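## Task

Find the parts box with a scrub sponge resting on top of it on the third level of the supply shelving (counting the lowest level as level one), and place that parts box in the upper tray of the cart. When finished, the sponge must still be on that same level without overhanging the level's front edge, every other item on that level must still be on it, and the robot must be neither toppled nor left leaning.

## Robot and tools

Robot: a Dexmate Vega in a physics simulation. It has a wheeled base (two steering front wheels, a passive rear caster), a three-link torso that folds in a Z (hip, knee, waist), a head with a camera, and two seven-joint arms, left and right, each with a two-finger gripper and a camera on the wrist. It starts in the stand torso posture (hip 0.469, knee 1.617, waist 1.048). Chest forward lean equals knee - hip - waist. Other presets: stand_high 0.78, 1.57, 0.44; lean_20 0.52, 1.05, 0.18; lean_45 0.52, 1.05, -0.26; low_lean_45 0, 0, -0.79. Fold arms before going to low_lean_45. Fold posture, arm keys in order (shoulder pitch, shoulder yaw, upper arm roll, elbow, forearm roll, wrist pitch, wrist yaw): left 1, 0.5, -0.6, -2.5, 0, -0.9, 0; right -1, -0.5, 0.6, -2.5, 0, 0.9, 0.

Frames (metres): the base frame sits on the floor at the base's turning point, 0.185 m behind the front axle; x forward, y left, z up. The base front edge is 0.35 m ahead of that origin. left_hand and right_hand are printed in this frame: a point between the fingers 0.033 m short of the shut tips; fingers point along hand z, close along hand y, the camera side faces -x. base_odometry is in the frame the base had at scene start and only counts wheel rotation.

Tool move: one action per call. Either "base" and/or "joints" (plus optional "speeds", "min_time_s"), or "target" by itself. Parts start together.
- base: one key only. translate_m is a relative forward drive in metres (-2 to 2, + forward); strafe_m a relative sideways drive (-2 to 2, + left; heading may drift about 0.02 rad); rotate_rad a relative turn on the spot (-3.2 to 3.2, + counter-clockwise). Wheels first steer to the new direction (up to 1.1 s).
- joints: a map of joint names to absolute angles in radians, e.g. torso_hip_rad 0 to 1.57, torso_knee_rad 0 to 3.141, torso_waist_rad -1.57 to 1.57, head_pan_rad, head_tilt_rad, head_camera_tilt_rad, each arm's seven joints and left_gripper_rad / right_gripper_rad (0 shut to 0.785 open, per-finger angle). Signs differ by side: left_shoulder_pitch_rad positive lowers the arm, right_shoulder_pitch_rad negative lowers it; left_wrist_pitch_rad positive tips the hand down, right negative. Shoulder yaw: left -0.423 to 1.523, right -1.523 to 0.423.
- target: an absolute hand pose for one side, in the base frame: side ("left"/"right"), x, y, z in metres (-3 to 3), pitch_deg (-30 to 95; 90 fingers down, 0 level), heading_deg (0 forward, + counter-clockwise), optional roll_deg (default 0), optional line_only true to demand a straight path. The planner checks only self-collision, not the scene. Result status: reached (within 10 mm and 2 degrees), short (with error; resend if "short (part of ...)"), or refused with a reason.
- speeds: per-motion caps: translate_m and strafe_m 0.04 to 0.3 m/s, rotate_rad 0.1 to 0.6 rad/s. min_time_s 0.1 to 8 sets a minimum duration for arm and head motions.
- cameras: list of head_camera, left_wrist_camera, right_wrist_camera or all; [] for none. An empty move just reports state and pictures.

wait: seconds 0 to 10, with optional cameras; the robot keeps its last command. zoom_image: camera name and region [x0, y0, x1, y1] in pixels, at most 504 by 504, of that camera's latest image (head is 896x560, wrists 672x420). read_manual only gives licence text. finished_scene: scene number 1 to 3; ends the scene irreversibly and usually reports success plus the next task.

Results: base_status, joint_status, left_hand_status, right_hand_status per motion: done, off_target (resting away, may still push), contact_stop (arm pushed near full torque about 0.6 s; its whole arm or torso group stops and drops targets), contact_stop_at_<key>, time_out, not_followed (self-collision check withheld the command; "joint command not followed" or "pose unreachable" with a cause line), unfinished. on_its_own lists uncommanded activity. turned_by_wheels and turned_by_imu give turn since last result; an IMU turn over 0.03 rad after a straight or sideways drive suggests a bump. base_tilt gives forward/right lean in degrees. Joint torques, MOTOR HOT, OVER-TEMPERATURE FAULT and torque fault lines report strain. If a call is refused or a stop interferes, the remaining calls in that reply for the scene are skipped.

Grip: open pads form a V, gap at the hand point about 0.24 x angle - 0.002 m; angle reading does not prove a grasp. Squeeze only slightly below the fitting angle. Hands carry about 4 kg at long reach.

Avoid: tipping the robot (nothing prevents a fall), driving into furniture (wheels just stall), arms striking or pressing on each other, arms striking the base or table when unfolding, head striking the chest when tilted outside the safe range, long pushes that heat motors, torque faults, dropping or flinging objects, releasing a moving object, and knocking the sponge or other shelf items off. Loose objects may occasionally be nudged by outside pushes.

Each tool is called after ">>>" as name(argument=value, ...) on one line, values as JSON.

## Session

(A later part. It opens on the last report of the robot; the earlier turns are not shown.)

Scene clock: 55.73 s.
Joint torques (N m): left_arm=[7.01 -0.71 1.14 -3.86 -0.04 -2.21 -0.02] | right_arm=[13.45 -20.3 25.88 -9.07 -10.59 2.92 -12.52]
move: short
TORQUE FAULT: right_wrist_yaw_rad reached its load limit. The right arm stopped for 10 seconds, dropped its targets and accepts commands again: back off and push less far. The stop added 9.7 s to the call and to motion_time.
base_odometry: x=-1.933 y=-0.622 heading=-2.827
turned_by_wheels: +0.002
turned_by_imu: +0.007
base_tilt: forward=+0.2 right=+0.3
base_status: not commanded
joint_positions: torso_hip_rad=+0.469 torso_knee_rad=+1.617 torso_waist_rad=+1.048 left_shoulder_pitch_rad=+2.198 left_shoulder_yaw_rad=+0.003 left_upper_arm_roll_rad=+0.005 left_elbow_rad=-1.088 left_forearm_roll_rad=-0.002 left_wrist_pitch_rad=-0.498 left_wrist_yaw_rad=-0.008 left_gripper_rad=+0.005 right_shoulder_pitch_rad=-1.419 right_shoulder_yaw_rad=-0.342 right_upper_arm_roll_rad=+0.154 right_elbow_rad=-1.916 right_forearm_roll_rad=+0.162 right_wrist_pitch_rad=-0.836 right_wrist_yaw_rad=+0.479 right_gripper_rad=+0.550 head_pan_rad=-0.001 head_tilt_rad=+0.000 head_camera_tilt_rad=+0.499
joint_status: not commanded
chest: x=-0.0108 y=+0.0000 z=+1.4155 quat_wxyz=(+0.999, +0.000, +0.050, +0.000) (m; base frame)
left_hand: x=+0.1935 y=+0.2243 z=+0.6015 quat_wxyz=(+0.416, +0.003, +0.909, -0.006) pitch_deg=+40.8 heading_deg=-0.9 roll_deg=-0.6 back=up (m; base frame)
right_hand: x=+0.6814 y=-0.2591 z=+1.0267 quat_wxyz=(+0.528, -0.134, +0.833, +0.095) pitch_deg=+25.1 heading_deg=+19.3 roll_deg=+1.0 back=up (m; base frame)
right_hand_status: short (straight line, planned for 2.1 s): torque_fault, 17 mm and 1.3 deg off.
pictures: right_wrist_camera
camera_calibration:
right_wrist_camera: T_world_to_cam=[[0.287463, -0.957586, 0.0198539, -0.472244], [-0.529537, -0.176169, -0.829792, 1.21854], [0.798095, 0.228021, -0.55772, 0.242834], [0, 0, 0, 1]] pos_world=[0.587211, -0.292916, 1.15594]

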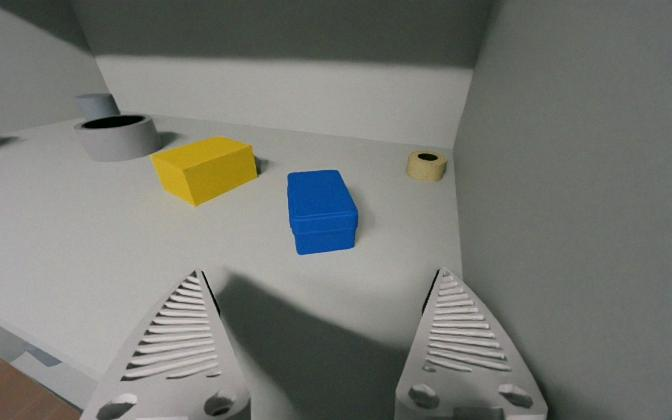

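>>> move(target={"side":"right","x":0.683,"y":-0.235,"z":1.027,"pitch_deg":25,"heading_deg":9}, cameras=[])

>>> move(target={"side":"right","x":0.797,"y":-0.235,"z":1.0,"pitch_deg":25,"heading_deg":9}, cameras=[])

>>> move(joints={"right_gripper_rad":0.15}, cameras=["right_wrist_camera"])

>>> move(target={"side":"right","x":0.785,"y":-0.22,"z":1.045,"pitch_deg":25,"heading_deg":5}, cameras=["right_wrist_camera"])

Scene clock: 59.47 s.
Joint torques (N m): left_arm=[7.5 1.1 1.33 -4.25 -0.1 -3.1 0.06] | right_arm=[9.38 -0.72 -0.42 -13.79 -0.09 3.2 -0.31]
move: done
base_odometry: x=-1.933 y=-0.622 heading=-2.829
turned_by_wheels: -0.001
turned_by_imu: -0.001
base_tilt: forward=+0.2 right=+0.3
base_status: not commanded
joint_positions: torso_hip_rad=+0.469 torso_knee_rad=+1.617 torso_waist_rad=+1.048 left_shoulder_pitch_rad=+2.198 left_shoulder_yaw_rad=+0.003 left_upper_arm_roll_rad=+0.005 left_elbow_rad=-1.088 left_forearm_roll_rad=-0.002 left_wrist_pitch_rad=-0.498 left_wrist_yaw_rad=-0.008 left_gripper_rad=+0.005 right_shoulder_pitch_rad=-1.446 right_shoulder_yaw_rad=-0.161 right_upper_arm_roll_rad=+0.068 right_elbow_rad=-2.046 right_forearm_roll_rad=+0.079 right_wrist_pitch_rad=-0.935 right_wrist_yaw_rad=+0.214 right_gripper_rad=+0.550 head_pan_rad=-0.001 head_tilt_rad=+0.000 head_camera_tilt_rad=+0.499
joint_status: not commanded
chest: x=-0.0108 y=+0.0000 z=+1.4155 quat_wxyz=(+0.999, +0.000, +0.050, +0.000) (m; base frame)
left_hand: x=+0.1935 y=+0.2243 z=+0.6016 quat_wxyz=(+0.416, +0.003, +0.909, -0.006) pitch_deg=+40.8 heading_deg=-0.9 roll_deg=-0.6 back=up (m; base frame)
right_hand: x=+0.6830 y=-0.2356 z=+1.0264 quat_wxyz=(+0.535, -0.068, +0.841, +0.043) pitch_deg=+25.0 heading_deg=+9.2 roll_deg=+0.0 back=up (m; base frame)
right_hand_status: reached (straight line, planned for 1.2 s): 1 mm and 0.2 deg off.
pictures: none
No camera images: "cameras" was empty.

Scene clock: 63.13 s.
Joint torques (N m): left_arm=[6.55 0.56 1.16 -4.66 -0.14 -3.05 -0.02] | right_arm=[15.46 -1.48 -1.18 -1.64 -0.81 -0.91 0.02]
move: done
base_odometry: x=-1.933 y=-0.622 heading=-2.829
turned_by_wheels: +0.000
turned_by_imu: +0.001
base_tilt: forward=+0.2 right=+0.3
base_status: not commanded
joint_positions: torso_hip_rad=+0.469 torso_knee_rad=+1.617 torso_waist_rad=+1.048 left_shoulder_pitch_rad=+2.198 left_shoulder_yaw_rad=+0.003 left_upper_arm_roll_rad=+0.005 left_elbow_rad=-1.088 left_forearm_roll_rad=-0.002 left_wrist_pitch_rad=-0.498 left_wrist_yaw_rad=-0.008 left_gripper_rad=+0.005 right_shoulder_pitch_rad=-1.118 right_shoulder_yaw_rad=-0.149 right_upper_arm_roll_rad=-0.002 right_elbow_rad=-1.478 right_forearm_roll_rad=+0.053 right_wrist_pitch_rad=-0.689 right_wrist_yaw_rad=+0.213 right_gripper_rad=+0.550 head_pan_rad=-0.001 head_tilt_rad=+0.000 head_camera_tilt_rad=+0.499
joint_status: not commanded
chest: x=-0.0113 y=+0.0000 z=+1.4155 quat_wxyz=(+0.999, +0.000, +0.050, +0.000) (m; base frame)
left_hand: x=+0.1935 y=+0.2243 z=+0.6017 quat_wxyz=(+0.417, +0.003, +0.909, -0.006) pitch_deg=+40.8 heading_deg=-0.9 roll_deg=-0.6 back=up (m; base frame)
right_hand: x=+0.7960 y=-0.2351 z=+1.0014 quat_wxyz=(+0.536, -0.066, +0.840, +0.042) pitch_deg=+24.9 heading_deg=+9.0 roll_deg=+0.0 back=up (m; base frame)
right_hand_status: reached (straight line, planned for 2.1 s): 2 mm and 0.1 deg off.
pictures: none
No camera images: "cameras" was empty.

Scene clock: 64.10 s.
Joint torques (N m): left_arm=[7.36 -0.02 1.34 -4.05 -0.09 -2.72 0.05] | right_arm=[14.04 0.5 -2.31 -0.57 -0.67 -1.98 -0.23]
move: done
base_odometry: x=-1.933 y=-0.622 heading=-2.829
turned_by_wheels: +0.000
turned_by_imu: +0.000
base_tilt: forward=+0.2 right=+0.3
base_status: not commanded
joint_positions: torso_hip_rad=+0.469 torso_knee_rad=+1.617 torso_waist_rad=+1.048 left_shoulder_pitch_rad=+2.198 left_shoulder_yaw_rad=+0.003 left_upper_arm_roll_rad=+0.005 left_elbow_rad=-1.088 left_forearm_roll_rad=-0.002 left_wrist_pitch_rad=-0.498 left_wrist_yaw_rad=-0.008 left_gripper_rad=+0.005 right_shoulder_pitch_rad=-1.115 right_shoulder_yaw_rad=-0.149 right_upper_arm_roll_rad=-0.002 right_elbow_rad=-1.474 right_forearm_roll_rad=+0.053 right_wrist_pitch_rad=-0.686 right_wrist_yaw_rad=+0.213 right_gripper_rad=+0.150 head_pan_rad=-0.001 head_tilt_rad=+0.000 head_camera_tilt_rad=+0.499
joint_status: all done
chest: x=-0.0113 y=+0.0000 z=+1.4155 quat_wxyz=(+0.999, +0.000, +0.050, +0.000) (m; base frame)
left_hand: x=+0.1935 y=+0.2243 z=+0.6017 quat_wxyz=(+0.417, +0.003, +0.909, -0.006) pitch_deg=+40.8 heading_deg=-0.9 roll_deg=-0.6 back=up (m; base frame)
right_hand: x=+0.7969 y=-0.2352 z=+1.0014 quat_wxyz=(+0.537, -0.066, +0.840, +0.042) pitch_deg=+24.9 heading_deg=+9.0 roll_deg=+0.0 back=up (m; base frame)
pictures: right_wrist_camera
camera_calibration:
right_wrist_camera: T_world_to_cam=[[0.118187, -0.992354, 0.0355612, -0.37102], [-0.546188, -0.0948745, -0.832273, 1.2979], [0.829283, 0.0789411, -0.553225, 0.0667867], [0, 0, 0, 1]] pos_world=[0.697361, -0.250318, 1.13035]

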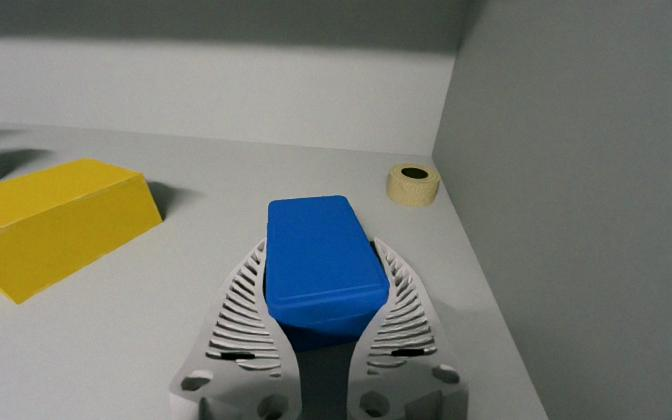

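Scene clock: 66.50 s.
Joint torques (N m): left_arm=[7.58 0.14 1.07 -5.24 -0.08 -3.11 0] | right_arm=[12.53 1.47 -2.61 -13.34 -0.09 3.26 -0.35]
move: done
base_odometry: x=-1.933 y=-0.622 heading=-2.829
turned_by_wheels: +0.000
turned_by_imu: +0.001
base_tilt: forward=+0.2 right=+0.3
base_status: not commanded
joint_positions: torso_hip_rad=+0.469 torso_knee_rad=+1.617 torso_waist_rad=+1.048 left_shoulder_pitch_rad=+2.198 left_shoulder_yaw_rad=+0.003 left_upper_arm_roll_rad=+0.005 left_elbow_rad=-1.088 left_forearm_roll_rad=-0.002 left_wrist_pitch_rad=-0.498 left_wrist_yaw_rad=-0.008 left_gripper_rad=+0.005 right_shoulder_pitch_rad=-1.131 right_shoulder_yaw_rad=-0.073 right_upper_arm_roll_rad=-0.010 right_elbow_rad=-1.674 right_forearm_roll_rad=+0.033 right_wrist_pitch_rad=-0.878 right_wrist_yaw_rad=+0.099 right_gripper_rad=+0.150 head_pan_rad=-0.001 head_tilt_rad=+0.000 head_camera_tilt_rad=+0.499
joint_status: not commanded
chest: x=-0.0112 y=+0.0000 z=+1.4155 quat_wxyz=(+0.999, +0.000, +0.050, +0.000) (m; base frame)
left_hand: x=+0.1935 y=+0.2243 z=+0.6017 quat_wxyz=(+0.416, +0.003, +0.909, -0.006) pitch_deg=+40.8 heading_deg=-0.9 roll_deg=-0.6 back=up (m; base frame)
right_hand: x=+0.7854 y=-0.2205 z=+1.0432 quat_wxyz=(+0.536, -0.037, +0.843, +0.024) pitch_deg=+25.1 heading_deg=+5.1 roll_deg=+0.0 back=up (m; base frame)
right_hand_status: reached (straight line, planned for 1.0 s): 2 mm and 0.1 deg off.
pictures: right_wrist_camera
camera_calibration:
right_wrist_camera: T_world_to_cam=[[0.0506698, -0.998089, 0.0353614, -0.304696], [-0.554215, -0.0575554, -0.830382, 1.34033], [0.83083, 0.0224775, -0.556072, 0.0875643], [0, 0, 0, 1]] pos_world=[0.685518, -0.228939, 1.17245]

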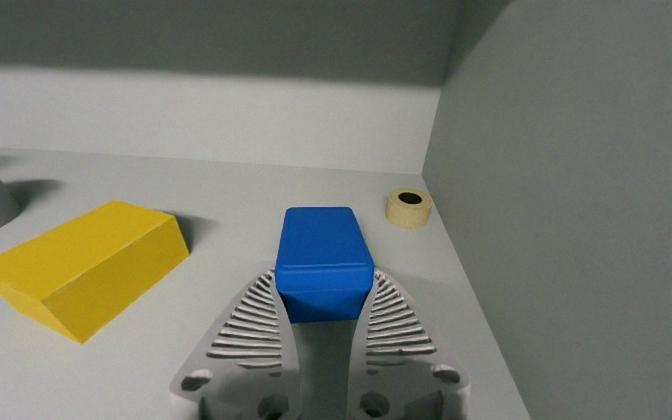

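>>> move(base={"translate_m": -2.0}, cameras=[])

>>> move(base={"translate_m": -0.39}, joints={"torso_hip_rad":0.175,"torso_knee_rad":1.323,"torso_waist_rad":1.048,"right_shoulder_pitch_rad":-1.53,"right_shoulder_yaw_rad":0.047,"right_upper_arm_roll_rad":-0.052,"right_elbow_rad":-1.993,"right_forearm_roll_rad":-0.032,"right_wrist_pitch_rad":-0.853,"right_wrist_yaw_rad":-0.043}, cameras=[])

>>> move(base={"rotate_rad": -1.59}, cameras=["head_camera"])

Scene clock: 76.20 s.
Joint torques (N m): left_arm=[6.79 0.68 1.02 -4.11 -0.08 -2.87 0.08] | right_arm=[14.37 -1.56 -0.56 -13.47 0.01 3.2 -0.36]
move: done
base_odometry: x=-0.029 y=-0.008 heading=-2.828
turned_by_wheels: +0.001
turned_by_imu: +0.015
base_tilt: forward=+0.2 right=+0.3
base_status: done
joint_positions: torso_hip_rad=+0.469 torso_knee_rad=+1.617 torso_waist_rad=+1.048 left_shoulder_pitch_rad=+2.198 left_shoulder_yaw_rad=+0.003 left_upper_arm_roll_rad=+0.005 left_elbow_rad=-1.088 left_forearm_roll_rad=-0.002 left_wrist_pitch_rad=-0.498 left_wrist_yaw_rad=-0.008 left_gripper_rad=+0.005 right_shoulder_pitch_rad=-1.131 right_shoulder_yaw_rad=-0.071 right_upper_arm_roll_rad=-0.010 right_elbow_rad=-1.679 right_forearm_roll_rad=+0.033 right_wrist_pitch_rad=-0.883 right_wrist_yaw_rad=+0.096 right_gripper_rad=+0.150 head_pan_rad=-0.001 head_tilt_rad=+0.000 head_camera_tilt_rad=+0.499
joint_status: not commanded
chest: x=-0.0111 y=+0.0000 z=+1.4155 quat_wxyz=(+0.999, +0.000, +0.050, +0.000) (m; base frame)
left_hand: x=+0.1935 y=+0.2243 z=+0.6016 quat_wxyz=(+0.416, +0.003, +0.909, -0.006) pitch_deg=+40.8 heading_deg=-0.9 roll_deg=-0.6 back=up (m; base frame)
right_hand: x=+0.7850 y=-0.2202 z=+1.0442 quat_wxyz=(+0.536, -0.037, +0.843, +0.023) pitch_deg=+25.1 heading_deg=+5.0 roll_deg=+0.0 back=up (m; base frame)
pictures: none
No camera images: "cameras" was empty.

Scene clock: 79.27 s.
Joint torques (N m): left_arm=[6.1 0.97 1.19 -3.88 0.01 -2.81 -0.03] | right_arm=[5.41 1.85 -2.14 -13.84 -0.34 3.54 -0.54]
move: done
base_odometry: x=+0.342 y=+0.112 heading=-2.827
turned_by_wheels: +0.001
turned_by_imu: +0.004
base_tilt: forward=+0.2 right=+0.3
base_status: done
joint_positions: torso_hip_rad=+0.175 torso_knee_rad=+1.323 torso_waist_rad=+1.048 left_shoulder_pitch_rad=+2.198 left_shoulder_yaw_rad=+0.003 left_upper_arm_roll_rad=+0.005 left_elbow_rad=-1.088 left_forearm_roll_rad=-0.002 left_wrist_pitch_rad=-0.498 left_wrist_yaw_rad=-0.008 left_gripper_rad=+0.005 right_shoulder_pitch_rad=-1.525 right_shoulder_yaw_rad=+0.045 right_upper_arm_roll_rad=-0.051 right_elbow_rad=-1.988 right_forearm_roll_rad=-0.031 right_wrist_pitch_rad=-0.854 right_wrist_yaw_rad=-0.041 right_gripper_rad=+0.150 head_pan_rad=-0.001 head_tilt_rad=+0.000 head_camera_tilt_rad=+0.499
joint_status: all done
chest: x=+0.0484 y=+0.0000 z=+1.3130 quat_wxyz=(+0.999, +0.000, +0.050, +0.000) (m; base frame)
left_hand: x=+0.2530 y=+0.2243 z=+0.4992 quat_wxyz=(+0.416, +0.003, +0.909, -0.006) pitch_deg=+40.8 heading_deg=-0.9 roll_deg=-0.6 back=up (m; base frame)
right_hand: x=+0.7225 y=-0.2007 z=+0.8592 quat_wxyz=(+0.515, -0.001, +0.857, +0.000) pitch_deg=+28.0 heading_deg=+0.1 roll_deg=+0.0 back=up (m; base frame)
pictures: none
No camera images: "cameras" was empty.

Scene clock: 83.47 s.
Joint torques (N m): left_arm=[6.3 1.41 1.02 -3.59 -0.02 -2.83 0.08] | right_arm=[6.83 3.39 -3.28 -13.51 -0.01 3.18 -0.19]
move: done
base_odometry: x=+0.342 y=+0.113 heading=+1.868
turned_by_wheels: -1.588
turned_by_imu: -1.542
base_tilt: forward=+0.1 right=+0.3
base_status: done
joint_positions: torso_hip_rad=+0.175 torso_knee_rad=+1.323 torso_waist_rad=+1.048 left_shoulder_pitch_rad=+2.198 left_shoulder_yaw_rad=+0.003 left_upper_arm_roll_rad=+0.005 left_elbow_rad=-1.088 left_forearm_roll_rad=-0.002 left_wrist_pitch_rad=-0.498 left_wrist_yaw_rad=-0.008 left_gripper_rad=+0.005 right_shoulder_pitch_rad=-1.530 right_shoulder_yaw_rad=+0.047 right_upper_arm_roll_rad=-0.052 right_elbow_rad=-1.992 right_forearm_roll_rad=-0.032 right_wrist_pitch_rad=-0.853 right_wrist_yaw_rad=-0.043 right_gripper_rad=+0.150 head_pan_rad=-0.001 head_tilt_rad=+0.000 head_camera_tilt_rad=+0.499
joint_status: not commanded
chest: x=+0.0484 y=+0.0000 z=+1.3130 quat_wxyz=(+0.999, +0.000, +0.050, +0.000) (m; base frame)
left_hand: x=+0.2530 y=+0.2243 z=+0.4992 quat_wxyz=(+0.416, +0.003, +0.909, -0.006) pitch_deg=+40.8 heading_deg=-0.9 roll_deg=-0.6 back=up (m; base frame)
right_hand: x=+0.7208 y=-0.2007 z=+0.8585 quat_wxyz=(+0.515, +0.000, +0.857, +0.000) pitch_deg=+28.0 heading_deg=+0.0 roll_deg=+0.0 back=up (m; base frame)
pictures: head_camera
camera_calibration:
head_camera: T_world_to_cam=[[0.0142606, -0.999798, 0.0141859, 0.0092399], [-0.560607, -0.0197424, -0.827847, 1.17873], [0.82796, 0.00385291, -0.560775, 0.750941], [0, 0, 0, 1]] pos_world=[0.0389231, 0.0296156, 1.39679]

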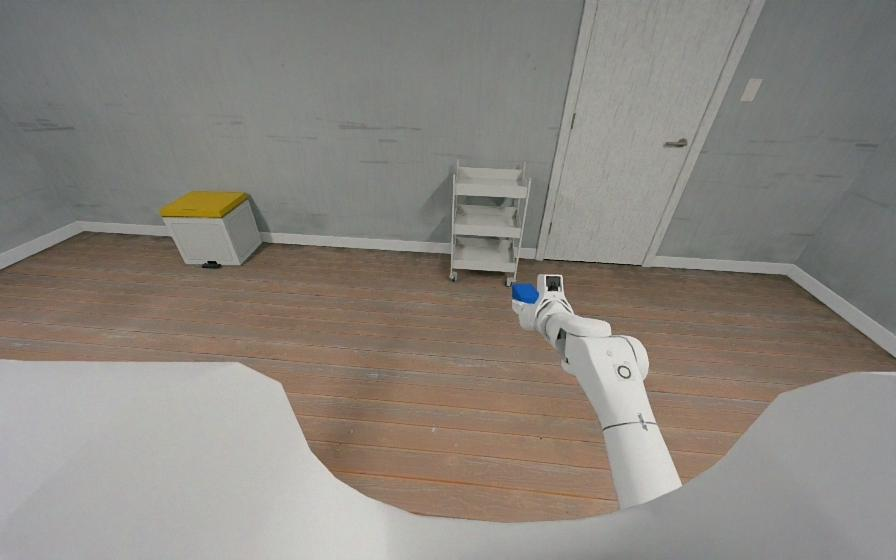

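>>> move(base={"translate_m": 1.14}, cameras=[])

>>> move(base={"translate_m": 0.29}, joints={"torso_hip_rad":0.182,"torso_knee_rad":1.330,"torso_waist_rad":1.048,"right_shoulder_pitch_rad":-1.042,"right_shoulder_yaw_rad":0.043,"right_upper_arm_roll_rad":-0.022,"right_elbow_rad":-0.62,"right_forearm_roll_rad":-0.009,"right_wrist_pitch_rad":0.033,"right_wrist_yaw_rad":-0.048}, cameras=["right_wrist_camera"])

>>> move(joints={"right_gripper_rad":0.42}, cameras=["right_wrist_camera"])

Scene clock: 90.50 s.
Joint torques (N m): left_arm=[6.91 -0.22 1.47 -3.85 -0.07 -2.69 0.06] | right_arm=[8.92 1.65 -2.19 -14.64 0.16 3.67 -0.06]
move: done
base_odometry: x=+0.011 y=+1.203 heading=+1.867
turned_by_wheels: -0.001
turned_by_imu: -0.005
base_tilt: forward=+0.2 right=+0.3
base_status: done
joint_positions: torso_hip_rad=+0.175 torso_knee_rad=+1.323 torso_waist_rad=+1.048 left_shoulder_pitch_rad=+2.198 left_shoulder_yaw_rad=+0.003 left_upper_arm_roll_rad=+0.005 left_elbow_rad=-1.088 left_forearm_roll_rad=-0.002 left_wrist_pitch_rad=-0.498 left_wrist_yaw_rad=-0.008 left_gripper_rad=+0.005 right_shoulder_pitch_rad=-1.530 right_shoulder_yaw_rad=+0.047 right_upper_arm_roll_rad=-0.052 right_elbow_rad=-1.992 right_forearm_roll_rad=-0.032 right_wrist_pitch_rad=-0.853 right_wrist_yaw_rad=-0.043 right_gripper_rad=+0.150 head_pan_rad=-0.001 head_tilt_rad=+0.000 head_camera_tilt_rad=+0.499
joint_status: not commanded
chest: x=+0.0485 y=+0.0000 z=+1.3130 quat_wxyz=(+0.999, +0.000, +0.050, +0.000) (m; base frame)
left_hand: x=+0.2530 y=+0.2243 z=+0.4992 quat_wxyz=(+0.416, +0.003, +0.909, -0.006) pitch_deg=+40.8 heading_deg=-0.9 roll_deg=-0.6 back=up (m; base frame)
right_hand: x=+0.7208 y=-0.2007 z=+0.8584 quat_wxyz=(+0.515, +0.000, +0.857, +0.000) pitch_deg=+28.1 heading_deg=+0.0 roll_deg=+0.0 back=up (m; base frame)
pictures: none
No camera images: "cameras" was empty.

Scene clock: 96.63 s.
Joint torques (N m): left_arm=[6.79 0.13 1.13 -3.29 -0.04 -2.76 0.01] | right_arm=[20.98 -2.11 4.45 -4.82 -0.01 1.81 -0.64]
move: done
base_odometry: x=-0.073 y=+1.481 heading=+1.867
turned_by_wheels: -0.001
turned_by_imu: -0.001
base_tilt: forward=+0.2 right=+0.3
base_status: done
joint_positions: torso_hip_rad=+0.182 torso_knee_rad=+1.330 torso_waist_rad=+1.048 left_shoulder_pitch_rad=+2.198 left_shoulder_yaw_rad=+0.003 left_upper_arm_roll_rad=+0.005 left_elbow_rad=-1.088 left_forearm_roll_rad=-0.002 left_wrist_pitch_rad=-0.498 left_wrist_yaw_rad=-0.008 left_gripper_rad=+0.005 right_shoulder_pitch_rad=-1.045 right_shoulder_yaw_rad=+0.043 right_upper_arm_roll_rad=-0.023 right_elbow_rad=-0.626 right_forearm_roll_rad=-0.009 right_wrist_pitch_rad=+0.029 right_wrist_yaw_rad=-0.048 right_gripper_rad=+0.150 head_pan_rad=-0.001 head_tilt_rad=+0.000 head_camera_tilt_rad=+0.499
joint_status: all done
chest: x=+0.0474 y=+0.0000 z=+1.3156 quat_wxyz=(+0.999, +0.000, +0.050, +0.000) (m; base frame)
left_hand: x=+0.2520 y=+0.2243 z=+0.5018 quat_wxyz=(+0.416, +0.003, +0.909, -0.006) pitch_deg=+40.8 heading_deg=-0.9 roll_deg=-0.6 back=up (m; base frame)
right_hand: x=+0.8123 y=-0.1996 z=+0.6911 quat_wxyz=(+0.515, +0.000, +0.857, +0.000) pitch_deg=+28.0 heading_deg=+0.0 roll_deg=+0.0 back=up (m; base frame)
pictures: right_wrist_camera
camera_calibration:
right_wrist_camera: T_world_to_cam=[[-0.0355474, -0.998652, 0.0378331, -0.204436], [-0.599363, -0.00898902, -0.800427, 1.08979], [0.799688, -0.0511288, -0.598235, -0.0912937], [0, 0, 0, 1]] pos_world=[0.718918, -0.199032, 0.825415]

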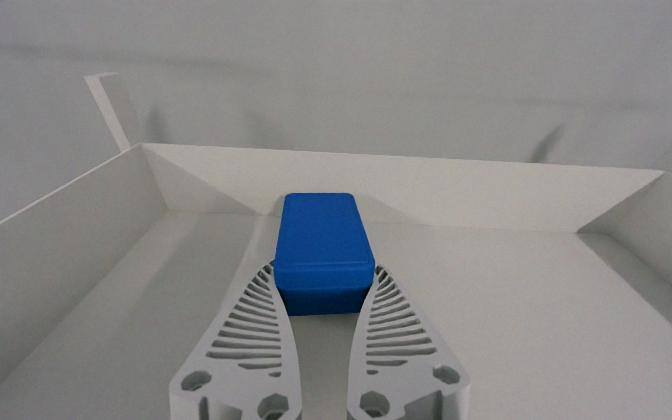

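Scene clock: 97.43 s.
Joint torques (N m): left_arm=[7.33 0.05 1.25 -3.72 -0.12 -2.64 0.13] | right_arm=[20.72 -1.89 3.99 -5.98 0.01 2.84 -0.41]
move: done
base_odometry: x=-0.073 y=+1.481 heading=+1.867
turned_by_wheels: +0.000
turned_by_imu: +0.000
base_tilt: forward=+0.1 right=+0.3
base_status: not commanded
joint_positions: torso_hip_rad=+0.182 torso_knee_rad=+1.330 torso_waist_rad=+1.048 left_shoulder_pitch_rad=+2.198 left_shoulder_yaw_rad=+0.003 left_upper_arm_roll_rad=+0.005 left_elbow_rad=-1.088 left_forearm_roll_rad=-0.002 left_wrist_pitch_rad=-0.498 left_wrist_yaw_rad=-0.008 left_gripper_rad=+0.005 right_shoulder_pitch_rad=-1.043 right_shoulder_yaw_rad=+0.043 right_upper_arm_roll_rad=-0.022 right_elbow_rad=-0.621 right_forearm_roll_rad=-0.009 right_wrist_pitch_rad=+0.032 right_wrist_yaw_rad=-0.048 right_gripper_rad=+0.420 head_pan_rad=-0.001 head_tilt_rad=+0.000 head_camera_tilt_rad=+0.499
joint_status: all done
chest: x=+0.0474 y=+0.0000 z=+1.3156 quat_wxyz=(+0.999, +0.000, +0.050, +0.000) (m; base frame)
left_hand: x=+0.2520 y=+0.2243 z=+0.5018 quat_wxyz=(+0.416, +0.003, +0.909, -0.006) pitch_deg=+40.8 heading_deg=-0.9 roll_deg=-0.6 back=up (m; base frame)
right_hand: x=+0.8124 y=-0.1997 z=+0.6910 quat_wxyz=(+0.515, +0.000, +0.857, +0.000) pitch_deg=+28.0 heading_deg=+0.0 roll_deg=+0.0 back=up (m; base frame)
pictures: right_wrist_camera
camera_calibration:
right_wrist_camera: T_world_to_cam=[[-0.0358602, -0.998637, 0.0379184, -0.20447], [-0.599184, -0.00888127, -0.800562, 1.08963], [0.799808, -0.0514284, -0.598049, -0.0917225], [0, 0, 0, 1]] pos_world=[0.718917, -0.199231, 0.825215]

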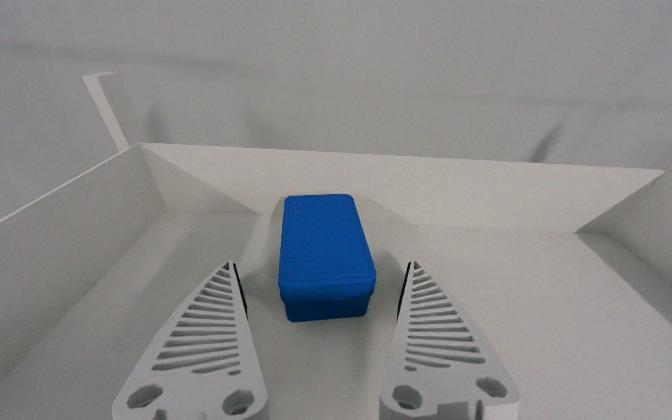

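>>> finished_scene(scene=3)

The scene is finished: the task was done.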